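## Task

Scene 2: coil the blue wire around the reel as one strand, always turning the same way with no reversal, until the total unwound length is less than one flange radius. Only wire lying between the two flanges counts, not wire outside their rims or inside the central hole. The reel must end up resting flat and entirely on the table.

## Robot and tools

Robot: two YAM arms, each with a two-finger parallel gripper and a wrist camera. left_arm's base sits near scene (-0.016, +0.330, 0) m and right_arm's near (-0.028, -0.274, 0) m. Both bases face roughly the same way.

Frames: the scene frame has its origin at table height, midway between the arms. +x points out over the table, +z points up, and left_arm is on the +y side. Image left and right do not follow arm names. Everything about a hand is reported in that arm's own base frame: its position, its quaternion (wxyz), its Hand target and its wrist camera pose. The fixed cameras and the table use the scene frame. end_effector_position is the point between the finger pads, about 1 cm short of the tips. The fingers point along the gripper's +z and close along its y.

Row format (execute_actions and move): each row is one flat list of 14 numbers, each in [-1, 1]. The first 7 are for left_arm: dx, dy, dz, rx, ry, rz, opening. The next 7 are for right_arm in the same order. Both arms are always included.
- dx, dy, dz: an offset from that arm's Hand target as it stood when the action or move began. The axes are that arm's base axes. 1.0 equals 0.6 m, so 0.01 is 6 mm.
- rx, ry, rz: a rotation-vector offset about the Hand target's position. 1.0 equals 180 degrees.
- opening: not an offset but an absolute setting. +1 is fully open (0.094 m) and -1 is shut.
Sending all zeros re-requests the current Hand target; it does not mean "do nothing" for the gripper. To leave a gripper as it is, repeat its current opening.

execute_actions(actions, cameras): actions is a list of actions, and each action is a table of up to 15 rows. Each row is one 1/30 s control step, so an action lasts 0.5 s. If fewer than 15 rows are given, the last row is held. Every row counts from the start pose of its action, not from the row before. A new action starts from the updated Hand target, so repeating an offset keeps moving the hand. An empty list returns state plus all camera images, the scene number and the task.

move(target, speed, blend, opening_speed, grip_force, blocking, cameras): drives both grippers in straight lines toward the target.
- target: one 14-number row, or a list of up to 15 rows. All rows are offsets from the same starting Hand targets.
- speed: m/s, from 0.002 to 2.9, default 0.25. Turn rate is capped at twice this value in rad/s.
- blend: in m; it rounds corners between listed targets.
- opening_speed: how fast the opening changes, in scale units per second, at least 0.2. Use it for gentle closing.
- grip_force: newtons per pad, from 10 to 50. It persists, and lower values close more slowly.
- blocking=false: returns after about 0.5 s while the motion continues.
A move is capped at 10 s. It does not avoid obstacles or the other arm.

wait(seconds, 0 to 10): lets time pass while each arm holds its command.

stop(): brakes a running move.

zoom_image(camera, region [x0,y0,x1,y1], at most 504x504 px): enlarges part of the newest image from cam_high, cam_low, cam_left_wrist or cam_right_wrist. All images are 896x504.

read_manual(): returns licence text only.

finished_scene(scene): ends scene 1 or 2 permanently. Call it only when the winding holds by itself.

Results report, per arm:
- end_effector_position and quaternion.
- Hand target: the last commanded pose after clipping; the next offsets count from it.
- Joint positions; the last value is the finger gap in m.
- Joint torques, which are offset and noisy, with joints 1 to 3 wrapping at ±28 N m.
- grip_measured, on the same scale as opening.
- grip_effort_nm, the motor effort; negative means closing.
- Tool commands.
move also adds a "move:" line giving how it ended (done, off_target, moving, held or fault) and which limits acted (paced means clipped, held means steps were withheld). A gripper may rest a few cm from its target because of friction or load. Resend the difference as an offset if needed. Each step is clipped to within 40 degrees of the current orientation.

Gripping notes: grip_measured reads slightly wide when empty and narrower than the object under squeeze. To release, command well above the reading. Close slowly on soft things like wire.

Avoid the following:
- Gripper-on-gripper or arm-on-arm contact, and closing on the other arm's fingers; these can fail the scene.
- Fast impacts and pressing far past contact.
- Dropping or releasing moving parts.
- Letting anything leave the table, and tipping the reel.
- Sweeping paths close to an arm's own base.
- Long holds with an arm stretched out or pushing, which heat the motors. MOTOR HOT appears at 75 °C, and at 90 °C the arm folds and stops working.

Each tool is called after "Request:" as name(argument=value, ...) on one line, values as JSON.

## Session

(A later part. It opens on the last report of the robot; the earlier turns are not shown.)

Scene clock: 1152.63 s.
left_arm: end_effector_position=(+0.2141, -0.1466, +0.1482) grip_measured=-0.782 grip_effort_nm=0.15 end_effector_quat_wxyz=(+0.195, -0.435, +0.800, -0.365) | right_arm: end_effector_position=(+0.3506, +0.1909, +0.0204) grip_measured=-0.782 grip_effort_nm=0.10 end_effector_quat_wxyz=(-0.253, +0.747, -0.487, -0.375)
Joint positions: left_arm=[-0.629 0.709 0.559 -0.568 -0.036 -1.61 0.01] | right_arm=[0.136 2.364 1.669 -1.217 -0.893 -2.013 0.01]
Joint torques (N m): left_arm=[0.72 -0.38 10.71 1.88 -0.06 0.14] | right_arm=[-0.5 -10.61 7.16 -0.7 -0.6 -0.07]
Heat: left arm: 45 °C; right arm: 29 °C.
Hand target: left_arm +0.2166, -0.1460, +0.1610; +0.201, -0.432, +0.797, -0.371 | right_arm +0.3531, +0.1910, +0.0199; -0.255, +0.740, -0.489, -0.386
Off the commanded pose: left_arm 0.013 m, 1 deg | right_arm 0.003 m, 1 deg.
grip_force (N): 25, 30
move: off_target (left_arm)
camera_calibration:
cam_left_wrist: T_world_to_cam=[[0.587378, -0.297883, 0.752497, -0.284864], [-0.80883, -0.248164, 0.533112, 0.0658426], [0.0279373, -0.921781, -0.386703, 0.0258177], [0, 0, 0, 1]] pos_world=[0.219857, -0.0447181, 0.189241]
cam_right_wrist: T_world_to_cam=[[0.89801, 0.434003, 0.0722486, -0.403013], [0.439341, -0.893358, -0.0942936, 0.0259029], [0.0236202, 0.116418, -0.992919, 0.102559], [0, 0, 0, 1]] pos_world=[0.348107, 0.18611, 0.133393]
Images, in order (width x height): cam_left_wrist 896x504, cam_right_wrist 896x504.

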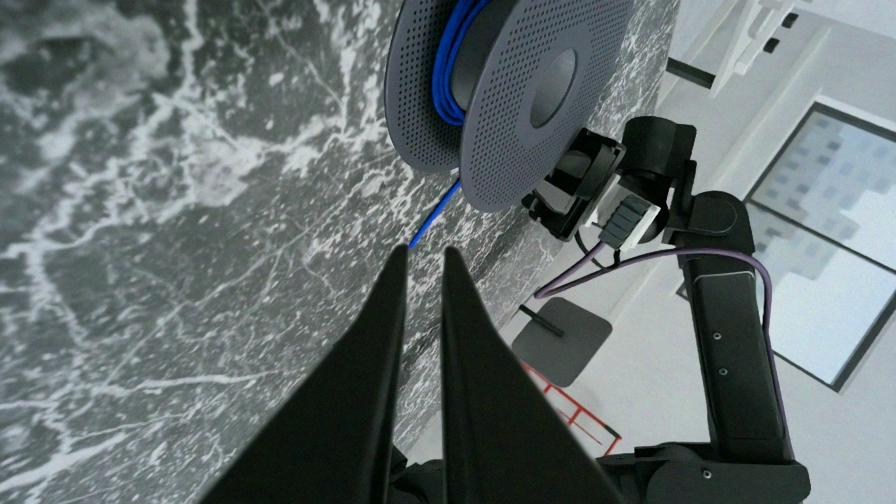

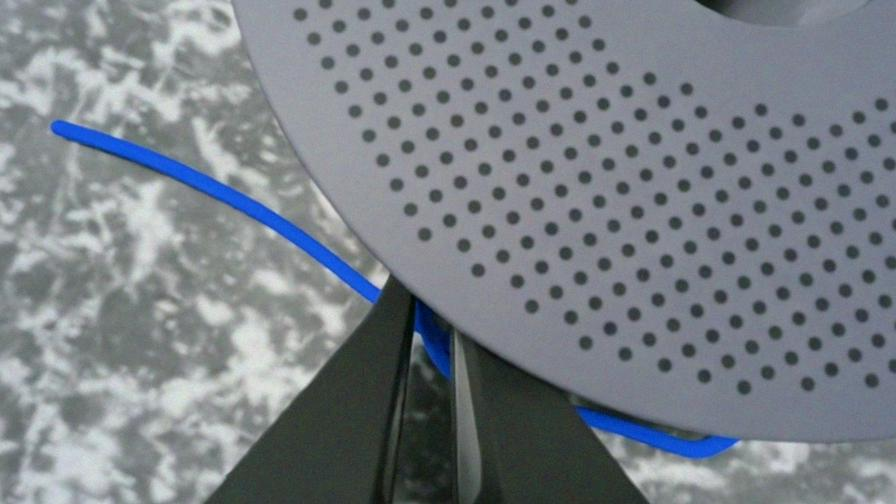

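Request:
move(target=[[0,0,0,0,0,0,-1, 0.0152,-0.0372,0.0296,0,0,0.0,-0.78],[0,0,0,0,0,0,-1, 0.05,-0.125,0.1,0,0,0.0,-0.78]], speed=[0.06, 0.12], blend=[0.01, 0], cameras=["cam_right_wrist", "cam_left_wrist", "cam_low"])

Scene clock: 1169.93 s.
left_arm: end_effector_position=(+0.2141, -0.1466, +0.1482) grip_measured=-0.987 grip_effort_nm=-0.54 end_effector_quat_wxyz=(+0.195, -0.435, +0.800, -0.365) | right_arm: end_effector_position=(+0.3813, +0.1149, +0.0687) grip_measured=-0.782 grip_effort_nm=0.10 end_effector_quat_wxyz=(-0.243, +0.725, -0.537, -0.355)
Joint positions: left_arm=[-0.629 0.709 0.559 -0.568 -0.036 -1.61 0.001] | right_arm=[-0.043 2.378 1.917 -1.536 -0.808 -2.094 0.01]
Joint torques (N m): left_arm=[0.69 -0.42 10.7 1.89 -0.06 0.13] | right_arm=[-0.06 -14.39 7.24 -0.93 -0.55 -0.11]
Heat: left arm: 46 °C; right arm: 30 °C.
Hand target: left_arm +0.2166, -0.1460, +0.1610; +0.201, -0.432, +0.797, -0.371 | right_arm +0.3831, +0.1160, +0.0799; -0.255, +0.740, -0.489, -0.386
Off the commanded pose: left_arm 0.013 m, 1 deg | right_arm 0.011 m, 7 deg.
joint sent to its limit (right arm) — joint 4 (wrist pitch), lower limit; joint 6 (wrist roll), lower limit. The joint targets are off in orientation, not in position.
grip_force (N): 25, 30
move: off_target (left_arm, right_arm); blend cut to 0 m at target 1
camera_calibration:
cam_left_wrist: T_world_to_cam=[[0.587378, -0.297883, 0.752497, -0.284864], [-0.80883, -0.248164, 0.533112, 0.0658426], [0.0279373, -0.921781, -0.386703, 0.0258177], [0, 0, 0, 1]] pos_world=[0.219857, -0.0447181, 0.189241]
cam_right_wrist: T_world_to_cam=[[0.937478, 0.346858, 0.0286934, -0.40319], [0.34789, -0.93632, -0.047715, -0.0143152], [0.0103158, 0.0547139, -0.998449, 0.171112], [0, 0, 0, 1]] pos_world=[0.381196, 0.117084, 0.181733]
Images, in order (width x height): cam_low 896x504, cam_left_wrist 896x504, cam_right_wrist 896x504.

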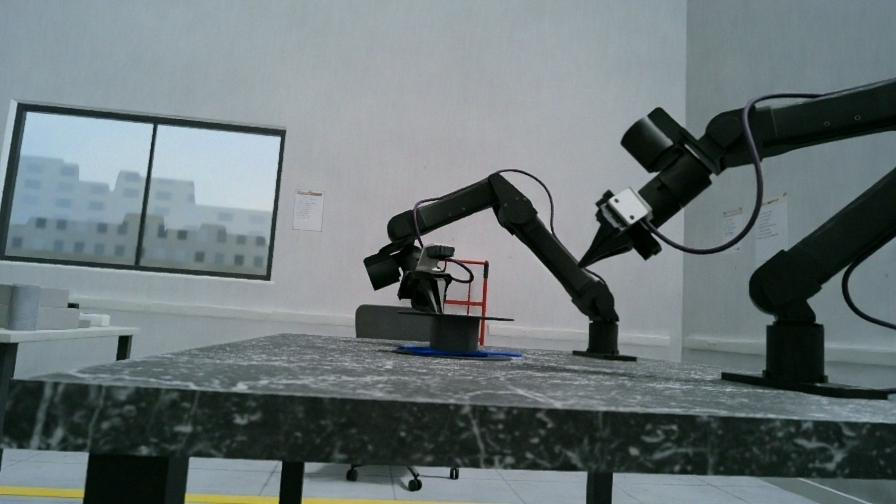

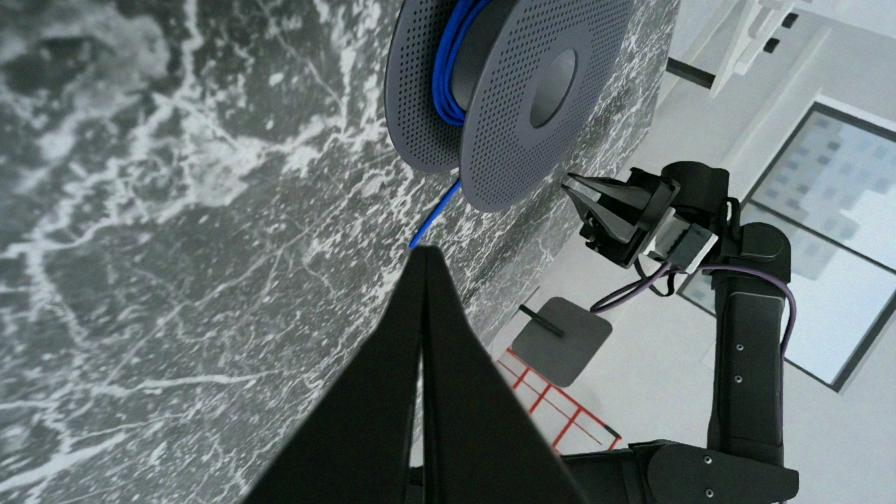

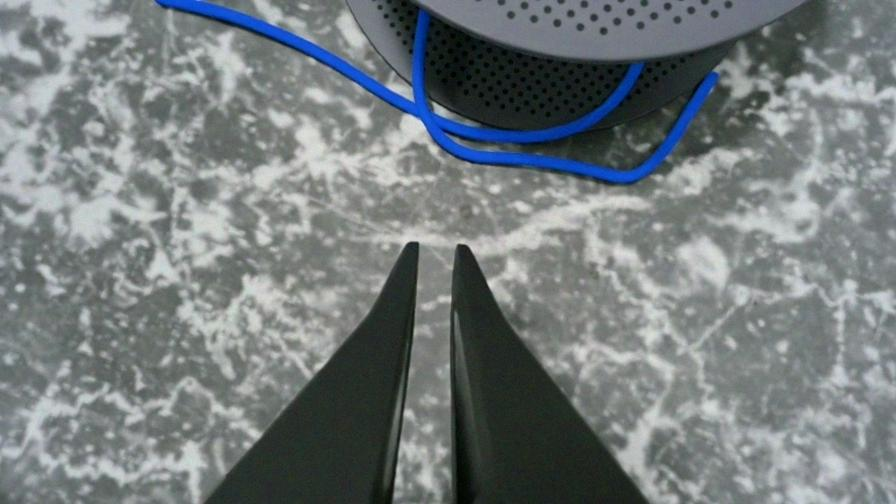

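Request:
move(target=[0.194,-0.04,-0.0683,0.145,0.2365,0.016,-1, 0.0523,-0.0288,-0.0415,0,0,-0.067,0.25], speed=0.15, grip_force=[25, 50], cameras=["all"])

Scene clock: 1275.30 s.
left_arm: end_effector_position=(+0.3272, -0.1741, +0.1160) grip_measured=-0.987 grip_effort_nm=-0.54 end_effector_quat_wxyz=(-0.008, -0.498, +0.867, -0.005) | right_arm: end_effector_position=(+0.4055, +0.0989, +0.0574) grip_measured=+0.248 grip_effort_nm=0.11 end_effector_quat_wxyz=(-0.282, +0.693, -0.561, -0.356)
Joint positions: left_arm=[-0.482 1.953 1.725 -1.342 0.019 -1.526 0.001] | right_arm=[-0.101 2.447 1.966 -1.501 -0.875 -2.076 0.059]
Joint torques (N m): left_arm=[0.57 -8.14 9.24 0.2 -0.23 0.06] | right_arm=[-0.46 -11.49 7.68 -0.43 -0.71 0.14]
Heat: left arm: 46 °C; right arm: 29 °C.
Hand target: left_arm +0.3330, -0.1701, +0.1202; +0.000, -0.500, +0.866, +0.000 | right_arm +0.4144, +0.0987, +0.0550; -0.294, +0.685, -0.564, -0.357
Off the commanded pose: left_arm 0.008 m, 1 deg | right_arm 0.009 m, 2 deg.
grip_force (N): 25, 50
move: done
camera_calibration:
cam_left_wrist: T_world_to_cam=[[0.895592, -0.444873, 0.00172825, -0.37455], [-0.285239, -0.571237, 0.769627, -0.087366], [-0.341399, -0.689765, -0.638491, 0.175279], [0, 0, 0, 1]] pos_world=[0.370364, -0.0956327, 0.179801]
cam_right_wrist: T_world_to_cam=[[0.966079, 0.252962, 0.0519694, -0.423577], [0.257041, -0.961314, -0.0990226, 0.00399764], [0.0249099, 0.109022, -0.993727, 0.148894], [0, 0, 0, 1]] pos_world=[0.404473, 0.0947593, 0.170369]

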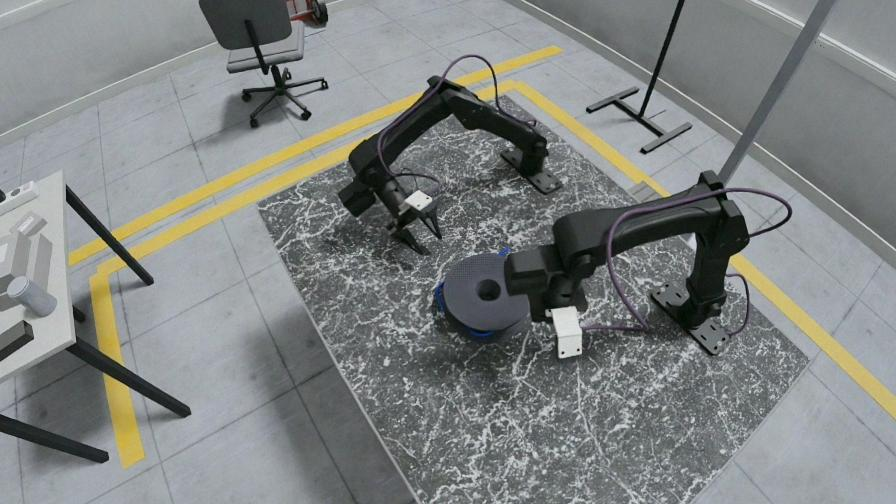

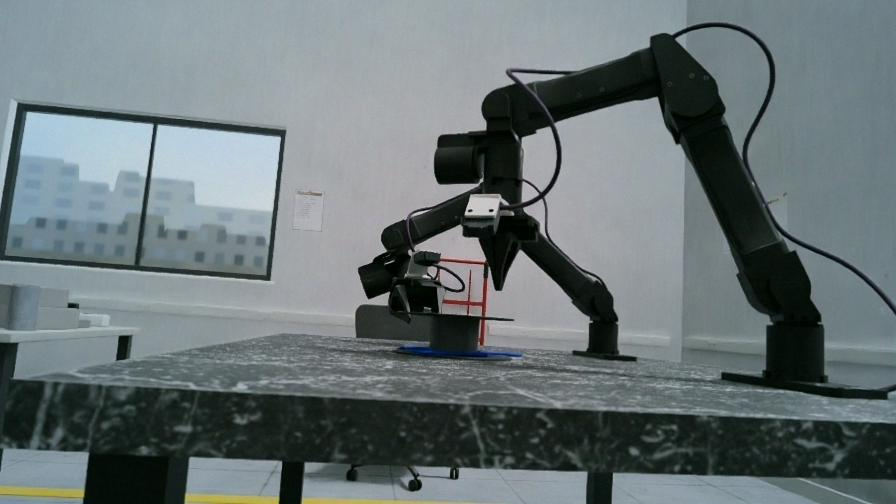

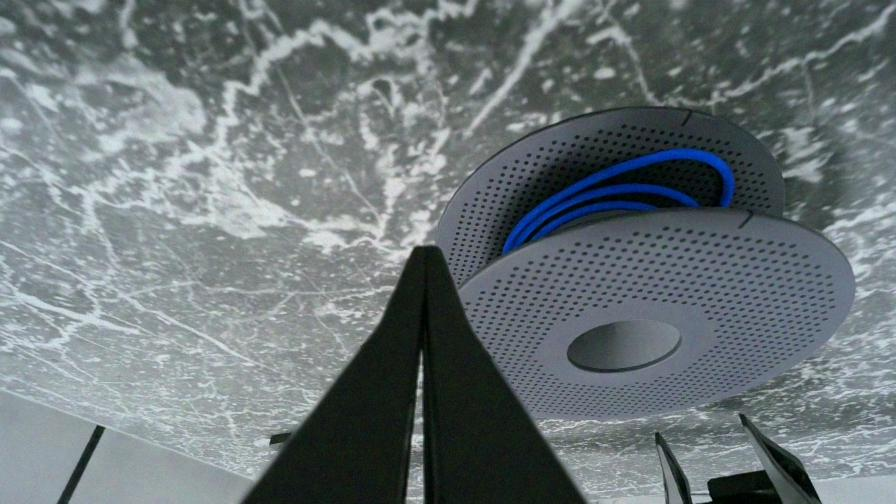

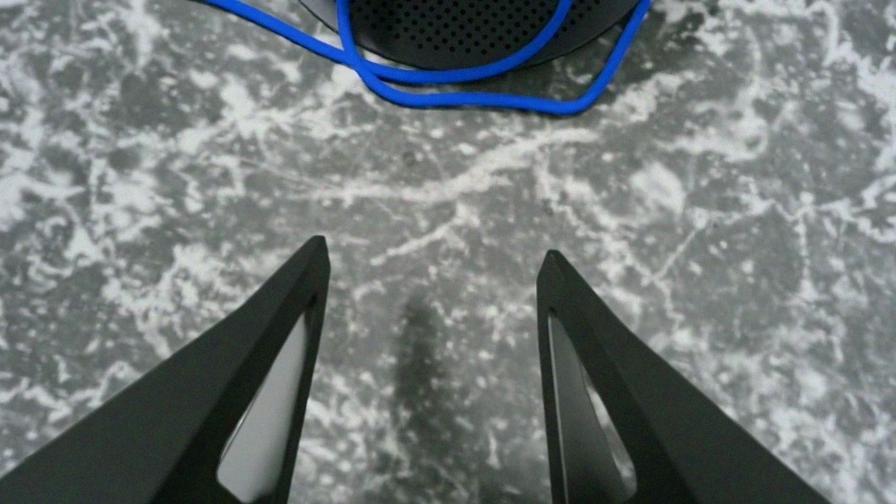

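Request:
move(target=[-0.005,-0.0565,-0.1437,0,0,0,-1, -0.0017,0.08,-0.065,0,0,0,0.25], speed=0.12, cameras=["cam_right_wrist", "cam_left_wrist", "cam_high"])

Scene clock: 1304.23 s.
left_arm: end_effector_position=(+0.3302, -0.2050, +0.0416) grip_measured=-0.987 grip_effort_nm=-0.54 end_effector_quat_wxyz=(-0.006, -0.498, +0.867, -0.007) | right_arm: end_effector_position=(+0.4178, +0.1431, +0.0250) grip_measured=+0.248 grip_effort_nm=0.11 end_effector_quat_wxyz=(-0.294, +0.699, -0.558, -0.338)
Joint positions: left_arm=[-0.55 2.053 1.571 -1.083 0.018 -1.592 0.001] | right_arm=[0 2.45 1.862 -1.22 -0.907 -1.91 0.059]
Joint torques (N m): left_arm=[-0.59 -8.91 4.82 0.7 -0.23 -0.08] | right_arm=[0.03 -11.99 4.33 -0.13 -0.75 0.09]
Heat: left arm: 45 °C; right arm: 30 °C.
Hand target: left_arm +0.3300, -0.2041, +0.0339; +0.000, -0.500, +0.866, +0.000 | right_arm +0.4134, +0.1467, +0.0160; -0.294, +0.685, -0.564, -0.357
Off the commanded pose: left_arm 0.008 m, 1 deg | right_arm 0.011 m, 3 deg.
grip_force (N): 25, 50
move: off_target (right_arm)
camera_calibration:
cam_left_wrist: T_world_to_cam=[[0.894873, -0.446272, 0.00659978, -0.391149], [-0.289824, -0.569788, 0.768989, -0.044979], [-0.339418, -0.69006, -0.639228, 0.106883], [0, 0, 0, 1]] pos_world=[0.373271, -0.126432, 0.105492]
cam_right_wrist: T_world_to_cam=[[0.964788, 0.245891, 0.0933904, -0.444445], [0.253667, -0.963708, -0.0831826, 0.0415015], [0.0695473, 0.103944, -0.992149, 0.0936028], [0, 0, 0, 1]] pos_world=[0.411758, 0.139551, 0.137827]
Images, in order (width x height): cam_high 896x504, cam_left_wrist 896x504, cam_right_wrist 896x504.

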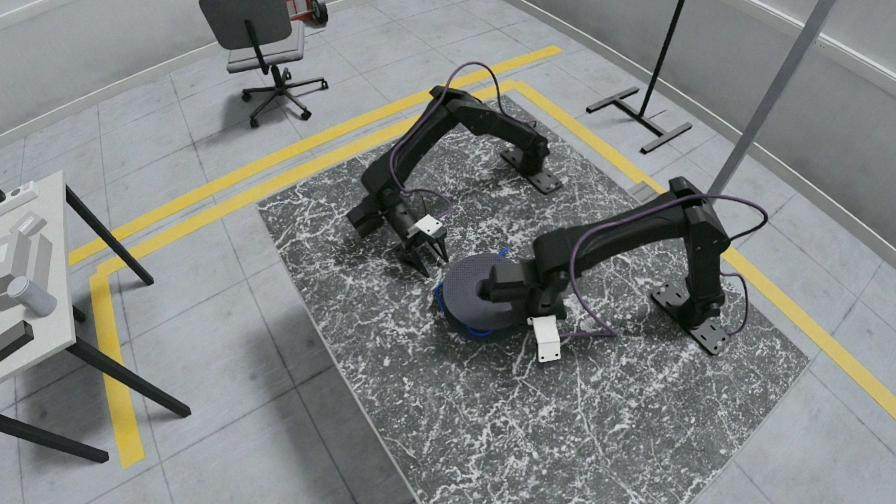

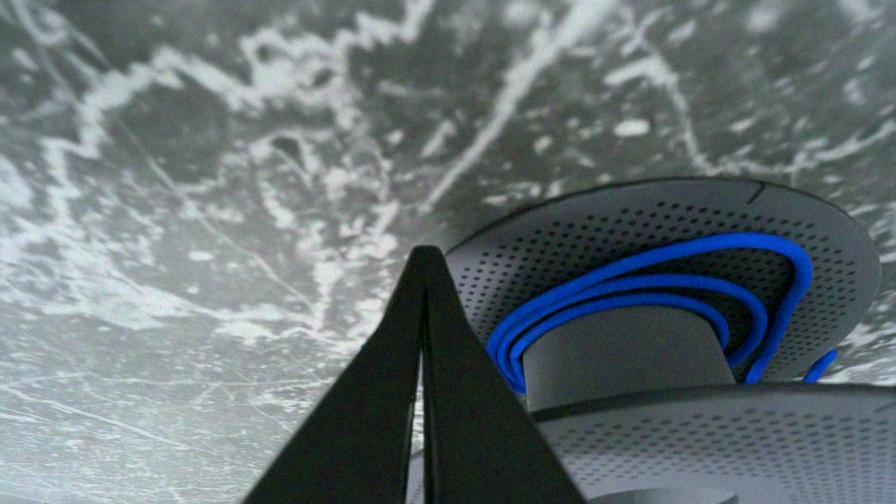

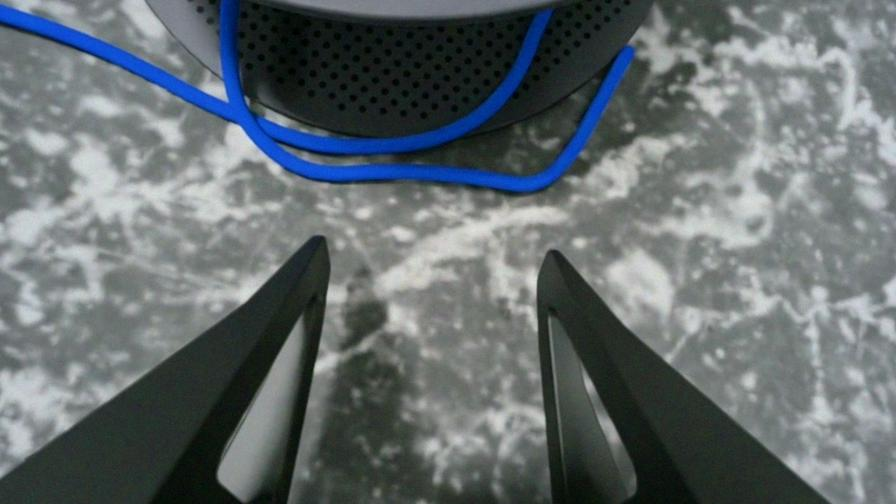

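Request:
move(target=[[0,0,0,0,0,0,-1, -0.01,0.0233,-0.012,0,0,0,0.25],[0,0,0,0,0,0,-1, -0.02,0.065,-0.012,0,0,0,0.25]], speed=0.08, blend=[0.005, 0], cameras=["cam_right_wrist", "cam_left_wrist"])

Scene clock: 1319.17 s.
left_arm: end_effector_position=(+0.3310, -0.2032, +0.0416) grip_measured=-0.987 grip_effort_nm=-0.54 end_effector_quat_wxyz=(-0.002, -0.498, +0.867, -0.004) | right_arm: end_effector_position=(+0.4040, +0.1817, +0.0103) grip_measured=+0.248 grip_effort_nm=0.10 end_effector_quat_wxyz=(-0.299, +0.679, -0.562, -0.365)
Joint positions: left_arm=[-0.549 2.053 1.571 -1.084 0.008 -1.592 0.001] | right_arm=[0.077 2.43 1.733 -1.044 -0.973 -1.773 0.059]
Joint torques (N m): left_arm=[-0.57 -8.96 4.82 0.72 -0.14 -0.09] | right_arm=[1.18 -15.49 3.71 0.31 -0.32 0.28]
Heat: left arm: 42 °C; right arm: 30 °C.
Hand target: left_arm +0.3300, -0.2040, +0.0339; +0.000, -0.500, +0.866, +0.000 | right_arm +0.4014, +0.1857, +0.0087; -0.294, +0.685, -0.564, -0.357
Off the commanded pose: left_arm 0.008 m, 1 deg | right_arm 0.005 m, 1 deg.
grip_force (N): 25, 50
move: done
camera_calibration:
cam_left_wrist: T_world_to_cam=[[0.895219, -0.445581, 0.00638629, -0.390999], [-0.292587, -0.576908, 0.762607, -0.0440188], [-0.336119, -0.684569, -0.64683, 0.108683], [0, 0, 0, 1]] pos_world=[0.373681, -0.125215, 0.106366]
cam_right_wrist: T_world_to_cam=[[0.971984, 0.227651, 0.0585028, -0.43853], [0.23375, -0.962316, -0.138959, 0.0893454], [0.024664, 0.148741, -0.988569, 0.0859218], [0, 0, 0, 1]] pos_world=[0.403241, 0.17303, 0.12301]
Images, in order (width x height): cam_left_wrist 896x504, cam_right_wrist 896x504.

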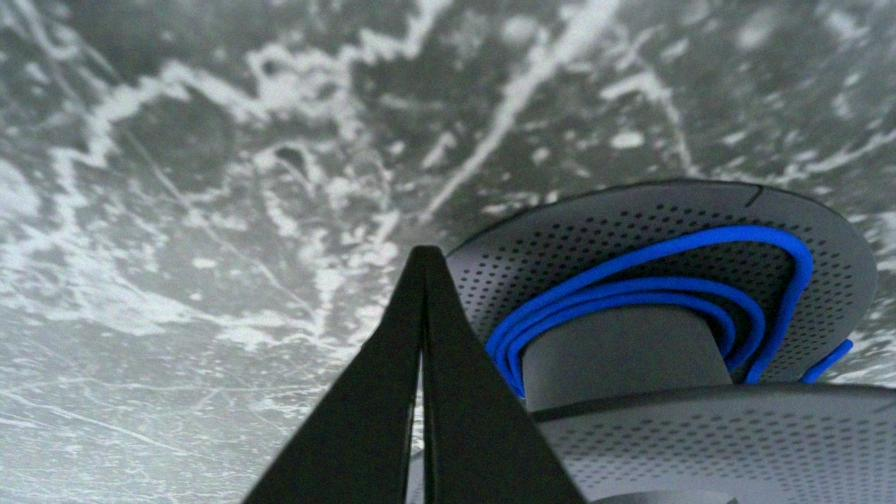

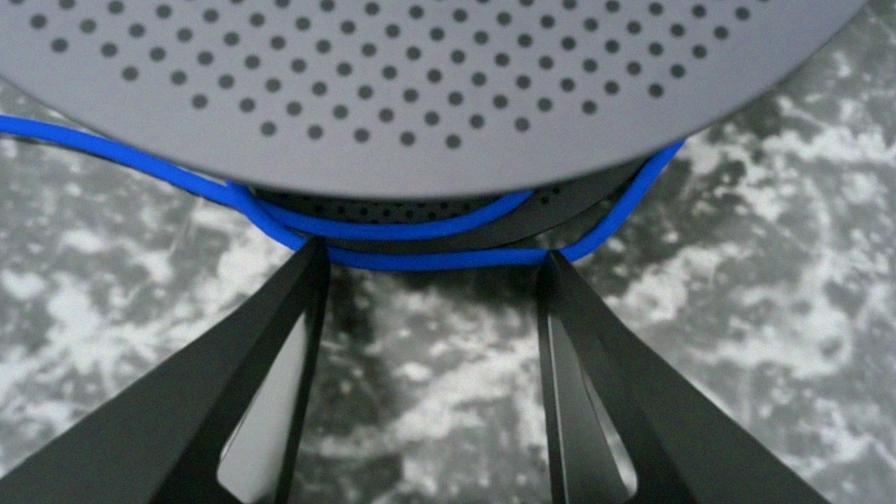

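Request:
move(target=[[0,0,0,0,0,0,-1, 0,0,0.0135,0,0,0,0.25],[0,0,0,0,0,0,-1, -0.0078,0.033,0.0135,0,0,0,0.25]], speed=0.08, cameras=["cam_right_wrist", "cam_left_wrist"])

Scene clock: 1326.23 s.
left_arm: end_effector_position=(+0.3302, -0.1972, +0.0416) grip_measured=-0.987 grip_effort_nm=-0.54 end_effector_quat_wxyz=(+0.005, -0.498, +0.867, +0.009) | right_arm: end_effector_position=(+0.4043, +0.1885, +0.0113) grip_measured=+0.248 grip_effort_nm=0.10 end_effector_quat_wxyz=(-0.290, +0.682, -0.574, -0.348)
Joint positions: left_arm=[-0.549 2.053 1.571 -1.099 -0.018 -1.592 0.001] | right_arm=[0.102 2.392 1.695 -0.976 -0.938 -1.693 0.059]
Joint torques (N m): left_arm=[-0.61 -8.88 4.81 0.86 0.11 -0.08] | right_arm=[3.19 -15.45 3.73 0.32 -0.74 0.27]
Heat: left arm: 42 °C; right arm: 31 °C.
Hand target: left_arm +0.3300, -0.2041, +0.0339; +0.000, -0.500, +0.866, +0.000 | right_arm +0.3967, +0.2056, +0.0169; -0.294, +0.685, -0.564, -0.357
Off the commanded pose: left_arm 0.010 m, 1 deg | right_arm 0.019 m, 2 deg.
grip_force (N): 25, 50
move: off_target (right_arm)
camera_calibration:
cam_left_wrist: T_world_to_cam=[[0.895198, -0.445619, -0.00658761, -0.38703], [-0.292995, -0.599603, 0.744735, -0.0445136], [-0.335818, -0.664755, -0.667328, 0.117194], [0, 0, 0, 1]] pos_world=[0.372782, -0.121253, 0.108808]
cam_right_wrist: T_world_to_cam=[[0.975278, 0.213678, 0.0563435, -0.439071], [0.218392, -0.970912, -0.0981536, 0.103318], [0.0337313, 0.108032, -0.993575, 0.0899723], [0, 0, 0, 1]] pos_world=[0.402617, 0.184413, 0.124274]
Images, in order (width x height): cam_left_wrist 896x504, cam_right_wrist 896x504.

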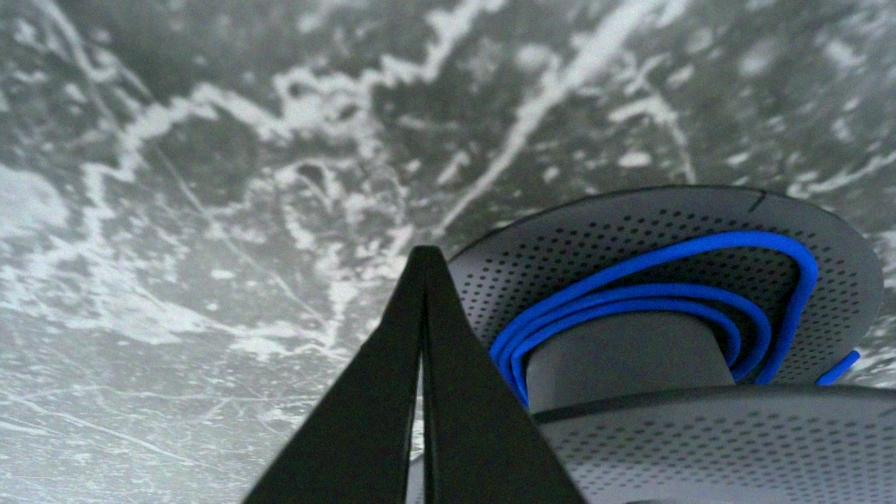

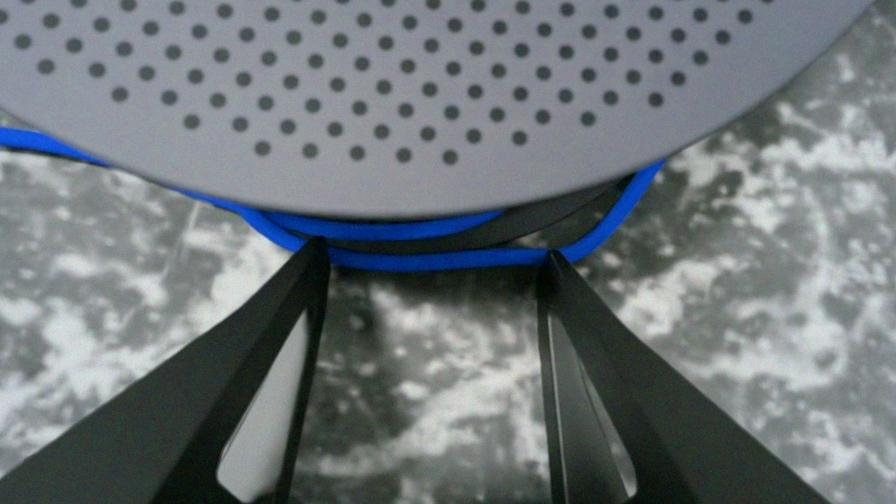

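Request:
move(target=[0,0,0,0,0,0,-1, 0.012,-0.06,0.02,0,0,0,0.25], speed=0.1, cameras=["cam_right_wrist", "cam_left_wrist"])

Scene clock: 1351.10 s.
left_arm: end_effector_position=(+0.3328, -0.2013, +0.0416) grip_measured=-0.987 grip_effort_nm=-0.54 end_effector_quat_wxyz=(+0.005, -0.498, +0.867, -0.002) | right_arm: end_effector_position=(+0.4007, +0.1674, +0.0212) grip_measured=+0.248 grip_effort_nm=0.10 end_effector_quat_wxyz=(-0.288, +0.684, -0.569, -0.354)
Joint positions: left_arm=[-0.549 2.053 1.571 -1.081 -0.006 -1.592 0.001] | right_arm=[0.053 2.392 1.73 -1.103 -0.933 -1.799 0.059]
Joint torques (N m): left_arm=[-0.62 -8.92 4.81 0.69 -0.01 -0.09] | right_arm=[-0.09 -13.35 7.43 -0.42 -0.62 -0.06]
Heat: left arm: 40 °C; right arm: 34 °C.
Hand target: left_arm +0.3300, -0.2040, +0.0339; +0.000, -0.500, +0.866, +0.000 | right_arm +0.4039, +0.1696, +0.0290; -0.294, +0.685, -0.564, -0.357
Off the commanded pose: left_arm 0.009 m, 1 deg | right_arm 0.009 m, 1 deg.
grip_force (N): 25, 50
move: done
camera_calibration:
cam_left_wrist: T_world_to_cam=[[0.895183, -0.445588, 0.00992314, -0.391922], [-0.299642, -0.585198, 0.753497, -0.0413194], [-0.329943, -0.677491, -0.657376, 0.110441], [0, 0, 0, 1]] pos_world=[0.3749, -0.123993, 0.107624]
cam_right_wrist: T_world_to_cam=[[0.972416, 0.227483, 0.051568, -0.43267], [0.231757, -0.967275, -0.103286, 0.0787152], [0.0263846, 0.112388, -0.993314, 0.104418], [0, 0, 0, 1]] pos_world=[0.399737, 0.162829, 0.134162]
Images, in order (width x height): cam_left_wrist 896x504, cam_right_wrist 896x504.

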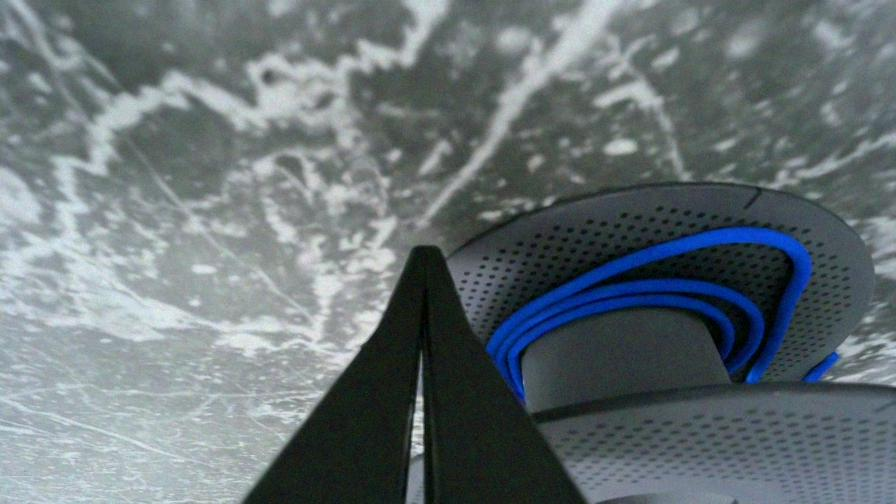

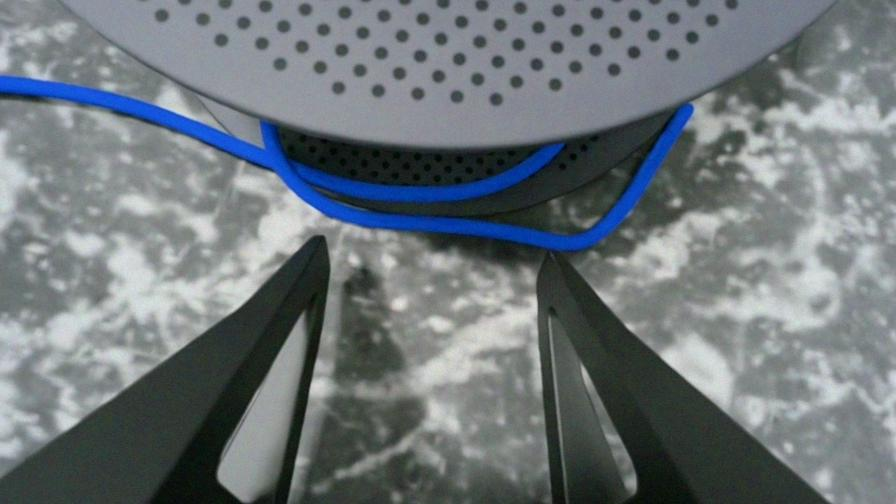

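Request:
zoom_image(camera="cam_right_wrist", region=[180, 60, 740, 270])

Region (180, 60, 740, 270) is 560x210 pixels. A region can be at most 504 by 504 pixels.

Request:
zoom_image(camera="cam_right_wrist", region=[220, 70, 720, 270])

Scaled by 1.008 from the camera's 896x504 image, which has a finer 1280x720 frame.

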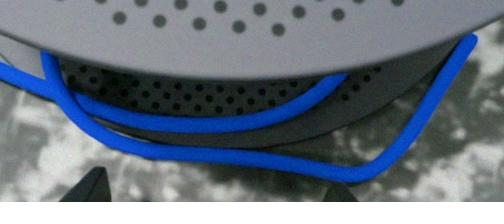

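Request:
move(target=[[0,0,0,0,0,0,-1, 0.01,-0.024,0.0683,0,0,-0.06,-0.3],[0,0,0,0,0,0,-1, 0.0545,0.0042,0.03,0,0,-0.194,-0.3]], speed=0.12, blend=[0.01, 0], cameras=["cam_right_wrist"])

Scene clock: 1412.40 s.
left_arm: end_effector_position=(+0.3328, -0.2013, +0.0416) grip_measured=-0.987 grip_effort_nm=-0.54 end_effector_quat_wxyz=(+0.005, -0.498, +0.867, -0.002) | right_arm: end_effector_position=(+0.4385, +0.1686, +0.0323) grip_measured=-0.298 grip_effort_nm=-0.14 end_effector_quat_wxyz=(+0.374, -0.482, +0.752, +0.251)
Joint positions: left_arm=[-0.549 2.053 1.571 -1.081 -0.006 -1.592 0.001] | right_arm=[0.09 2.06 1.167 -0.104 -0.784 -0.807 0.033]
Joint torques (N m): left_arm=[-0.62 -8.92 4.83 0.68 -0.01 -0.08] | right_arm=[0.38 -15.09 4.66 1.43 -0.5 0.11]
Heat: left arm: 39 °C; right arm: 34 °C.
Hand target: left_arm +0.3300, -0.2040, +0.0339; +0.000, -0.500, +0.866, +0.000 | right_arm +0.4366, +0.1721, +0.0469; +0.387, -0.484, +0.743, +0.252
Off the commanded pose: left_arm 0.009 m, 1 deg | right_arm 0.015 m, 2 deg.
grip_force (N): 25, 50
move: off_target (right_arm)
camera_calibration:
cam_right_wrist: T_world_to_cam=[[0.928099, -0.369961, 0.0419614, -0.349819], [-0.365193, -0.926466, -0.0910736, 0.326795], [0.0725696, 0.0692013, -0.99496, 0.101444], [0, 0, 0, 1]] pos_world=[0.436648, 0.166325, 0.145374]
Images, in order (width x height): cam_right_wrist 896x504.

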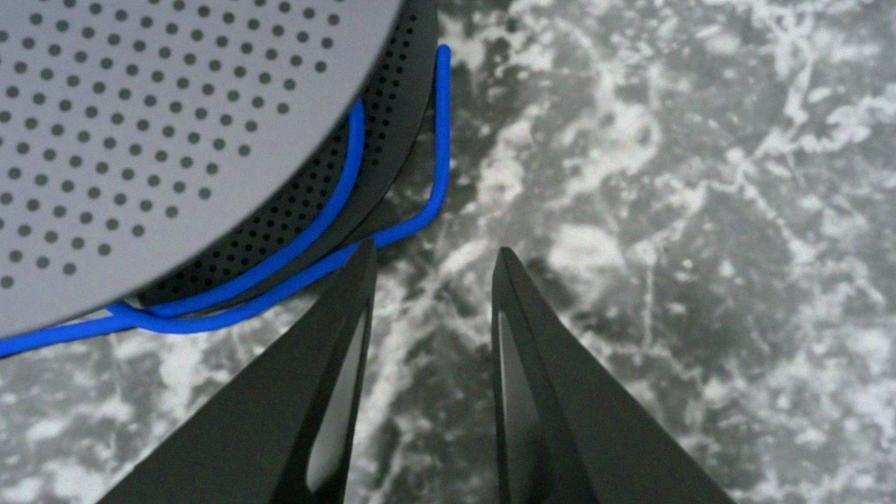

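Request:
move(target=[0,0,0,0,0,0,-1, 0.0312,0.0698,-0.035,0,0,0,-0.45], speed=0.08, cameras=["cam_right_wrist"])

Scene clock: 1429.93 s.
left_arm: end_effector_position=(+0.3326, -0.2011, +0.0416) grip_measured=-0.987 grip_effort_nm=-0.54 end_effector_quat_wxyz=(+0.004, -0.498, +0.867, -0.001) | right_arm: end_effector_position=(+0.4495, +0.2004, +0.0196) grip_measured=-0.448 grip_effort_nm=-0.12 end_effector_quat_wxyz=(+0.376, -0.477, +0.758, +0.239)
Joint positions: left_arm=[-0.549 2.053 1.571 -1.083 -0.006 -1.592 0.001] | right_arm=[0.177 2.115 1.187 0.011 -0.707 -0.698 0.026]
Joint torques (N m): left_arm=[-0.59 -8.92 4.82 0.7 -0.02 -0.09] | right_arm=[1.28 -9.98 8.36 1.63 -0.66 0.16]
Heat: left arm: 39 °C; right arm: 34 °C.
Hand target: left_arm +0.3300, -0.2041, +0.0339; +0.000, -0.500, +0.866, +0.000 | right_arm +0.4554, +0.2140, +0.0260; +0.387, -0.484, +0.743, +0.252
Off the commanded pose: left_arm 0.009 m, 1 deg | right_arm 0.016 m, 3 deg.
grip_force (N): 25, 50
move: off_target (right_arm)
camera_calibration:
cam_right_wrist: T_world_to_cam=[[0.919103, -0.39007, 0.0556298, -0.339837], [-0.385349, -0.919331, -0.0796032, 0.366551], [0.082193, 0.0517267, -0.995273, 0.0850213], [0, 0, 0, 1]] pos_world=[0.446607, 0.200024, 0.132703]
Images, in order (width x height): cam_right_wrist 896x504.

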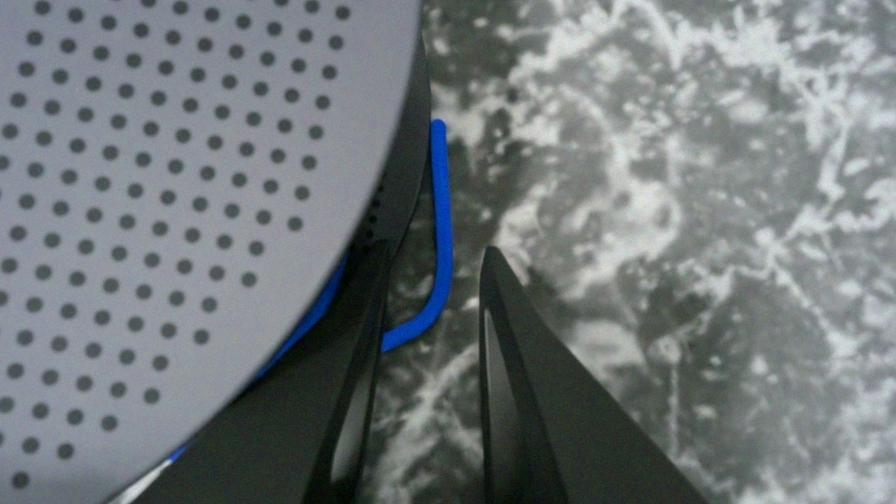

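Request:
move(target=[[0,0,0,0,0,0,-1, 0.005,-0.012,0.0,0,0,0,-0.65],[0,0,0,0,0,0,-1, 0.009,0.002,-0.012,0,0,0,-0.65]], speed=0.06, cameras=["cam_right_wrist"])

Scene clock: 1443.93 s.
left_arm: end_effector_position=(+0.3328, -0.2014, +0.0416) grip_measured=-0.987 grip_effort_nm=-0.54 end_effector_quat_wxyz=(+0.004, -0.498, +0.867, -0.002) | right_arm: end_effector_position=(+0.4547, +0.2072, +0.0170) grip_measured=-0.648 grip_effort_nm=-0.13 end_effector_quat_wxyz=(+0.381, -0.481, +0.751, +0.245)
Joint positions: left_arm=[-0.549 2.053 1.571 -1.081 -0.005 -1.592 0.001] | right_arm=[0.185 2.147 1.213 0.03 -0.72 -0.696 0.017]
Joint torques (N m): left_arm=[-0.61 -8.9 4.85 0.68 -0.02 -0.08] | right_arm=[0.77 -9.94 8.09 1.56 -0.51 0.09]
Heat: left arm: 39 °C; right arm: 32 °C.
Hand target: left_arm +0.3300, -0.2040, +0.0339; +0.000, -0.500, +0.866, +0.000 | right_arm +0.4607, +0.2152, +0.0187; +0.387, -0.484, +0.743, +0.252
Off the commanded pose: left_arm 0.009 m, 1 deg | right_arm 0.010 m, 1 deg.
grip_force (N): 25, 50
move: done
camera_calibration:
cam_right_wrist: T_world_to_cam=[[0.924181, -0.37744, 0.0585441, -0.346838], [-0.371166, -0.923638, -0.095545, 0.369213], [0.0901361, 0.0665713, -0.993702, 0.0748696], [0, 0, 0, 1]] pos_world=[0.450832, 0.205124, 0.12998]
Images, in order (width x height): cam_right_wrist 896x504.

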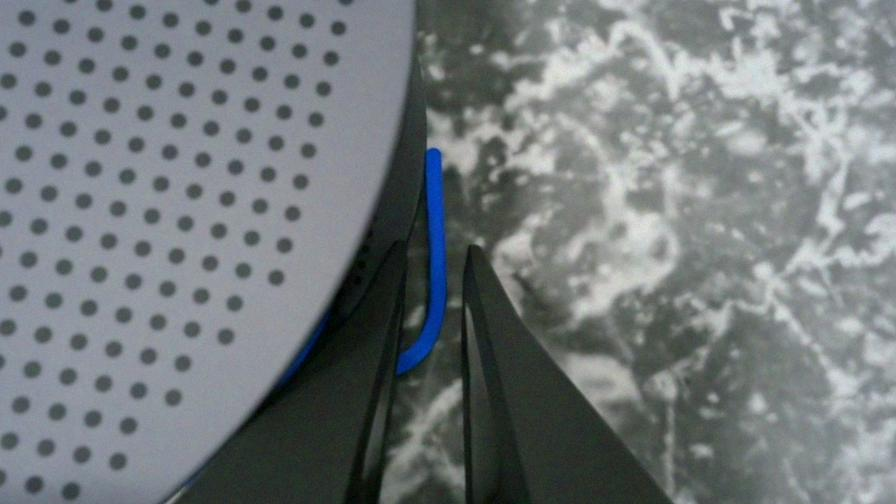

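Request:
move(target=[[0,0,0,0,0,0,-1, 0,0,-0.01,0,0,0,-0.65],[0,0,0,0,0,0,-1, 0,0,-0.01,0,0,0,-1]], speed=0.05, grip_force=[25, 30], cameras=["cam_right_wrist"])

Scene clock: 1450.40 s.
left_arm: end_effector_position=(+0.3328, -0.2014, +0.0416) grip_measured=-0.987 grip_effort_nm=-0.54 end_effector_quat_wxyz=(+0.004, -0.498, +0.867, -0.002) | right_arm: end_effector_position=(+0.4575, +0.2090, +0.0150) grip_measured=-0.925 grip_effort_nm=-0.63 end_effector_quat_wxyz=(+0.387, -0.484, +0.747, +0.242)
Joint positions: left_arm=[-0.549 2.053 1.571 -1.081 -0.005 -1.592 0.001] | right_arm=[0.188 2.159 1.213 0.059 -0.72 -0.695 0.004]
Joint torques (N m): left_arm=[-0.58 -8.94 4.86 0.69 -0.03 -0.09] | right_arm=[0.49 -9.72 7.68 1.46 -0.5 0.11]
Heat: left arm: 38 °C; right arm: 31 °C.
Hand target: left_arm +0.3300, -0.2040, +0.0339; +0.000, -0.500, +0.866, +0.000 | right_arm +0.4608, +0.2151, +0.0128; +0.387, -0.484, +0.743, +0.252
Off the commanded pose: left_arm 0.009 m, 1 deg | right_arm 0.007 m, 1 deg.
grip_force (N): 25, 30
move: done
camera_calibration:
cam_right_wrist: T_world_to_cam=[[0.923956, -0.375558, 0.0725396, -0.349153], [-0.367462, -0.924176, -0.10426, 0.370322], [0.106195, 0.0696763, -0.991901, 0.0644618], [0, 0, 0, 1]] pos_world=[0.451835, 0.206624, 0.127877]
Images, in order (width x height): cam_right_wrist 896x504.

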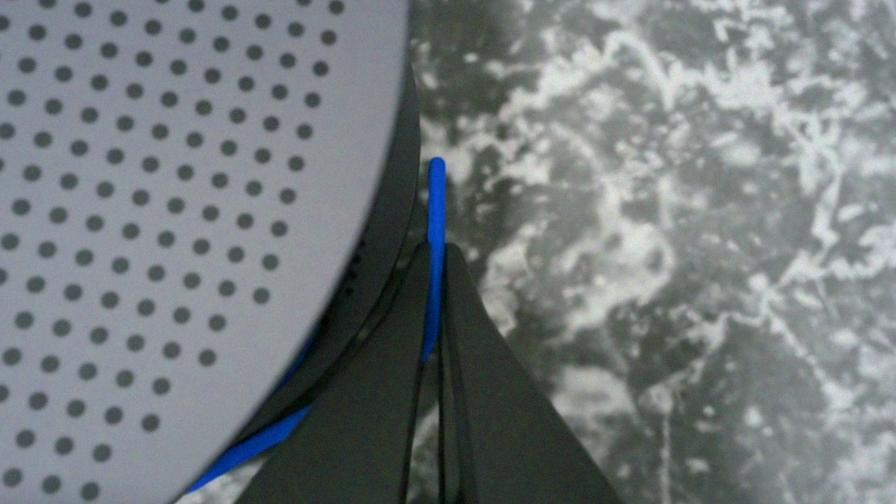

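Request:
move(target=[[0,0,0,0,0,0,-1, 0,0,0.075,0,0,0,-1]], speed=0.06, cameras=["cam_right_wrist", "cam_low", "cam_left_wrist"])

Scene clock: 1456.53 s.
left_arm: end_effector_position=(+0.3328, -0.2014, +0.0416) grip_measured=-0.987 grip_effort_nm=-0.54 end_effector_quat_wxyz=(+0.004, -0.498, +0.867, -0.002) | right_arm: end_effector_position=(+0.4554, +0.2086, +0.0321) grip_measured=-0.927 grip_effort_nm=-0.68 end_effector_quat_wxyz=(+0.370, -0.479, +0.756, +0.250)
Joint positions: left_arm=[-0.549 2.053 1.571 -1.081 -0.005 -1.592 0.001] | right_arm=[0.188 2.12 1.259 -0.066 -0.72 -0.693 0.003]
Joint torques (N m): left_arm=[-0.59 -8.92 4.81 0.69 -0.02 -0.08] | right_arm=[0.53 -15.65 8.14 1.15 -0.48 0.13]
Heat: left arm: 38 °C; right arm: 31 °C.
Hand target: left_arm +0.3300, -0.2040, +0.0339; +0.000, -0.500, +0.866, +0.000 | right_arm +0.4608, +0.2151, +0.0577; +0.387, -0.484, +0.743, +0.252
Off the commanded pose: left_arm 0.009 m, 1 deg | right_arm 0.027 m, 3 deg.
grip_force (N): 25, 30
move: off_target (right_arm)
camera_calibration:
cam_left_wrist: T_world_to_cam=[[0.895362, -0.445223, 0.010213, -0.39202], [-0.299334, -0.584676, 0.754025, -0.0414128], [-0.329738, -0.678182, -0.656766, 0.110079], [0, 0, 0, 1]] pos_world=[0.374901, -0.124096, 0.107526]
cam_right_wrist: T_world_to_cam=[[0.925679, -0.376517, 0.0367877, -0.348055], [-0.372657, -0.924273, -0.0827393, 0.372708], [0.0651546, 0.0628808, -0.995892, 0.10196], [0, 0, 0, 1]] pos_world=[0.454436, 0.207025, 0.145183]
Images, in order (width x height): cam_low 896x504, cam_left_wrist 896x504, cam_right_wrist 896x504.

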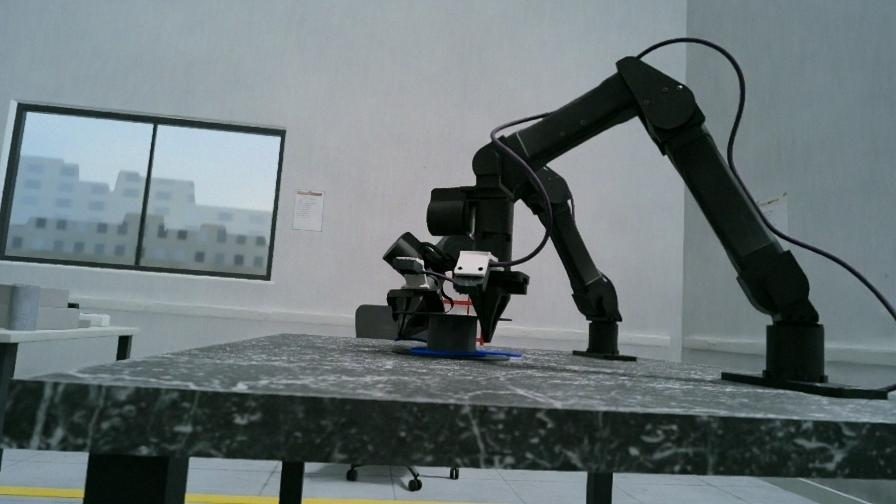

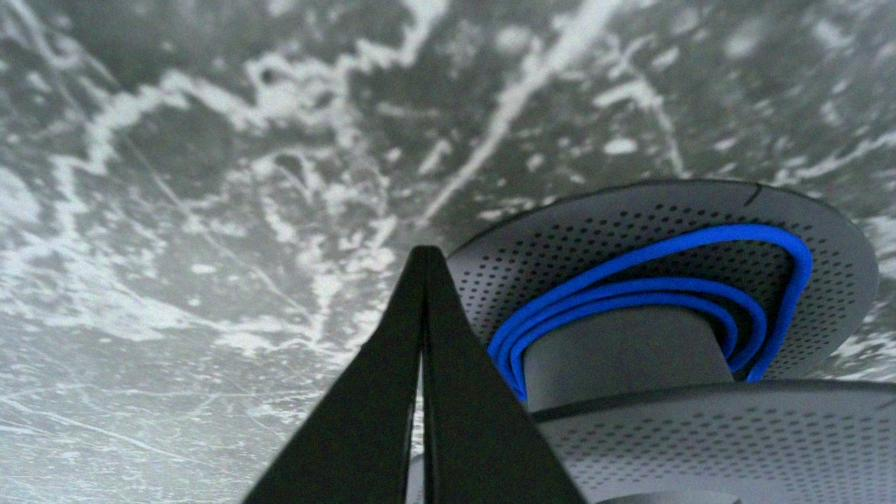

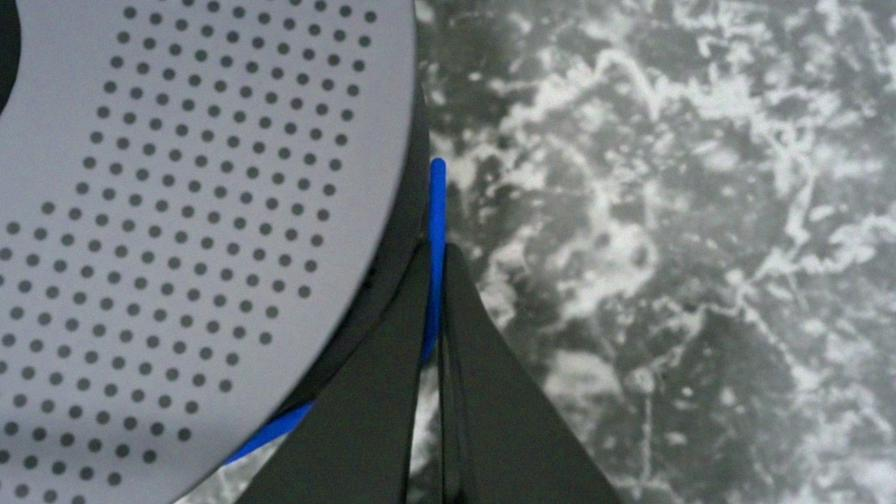

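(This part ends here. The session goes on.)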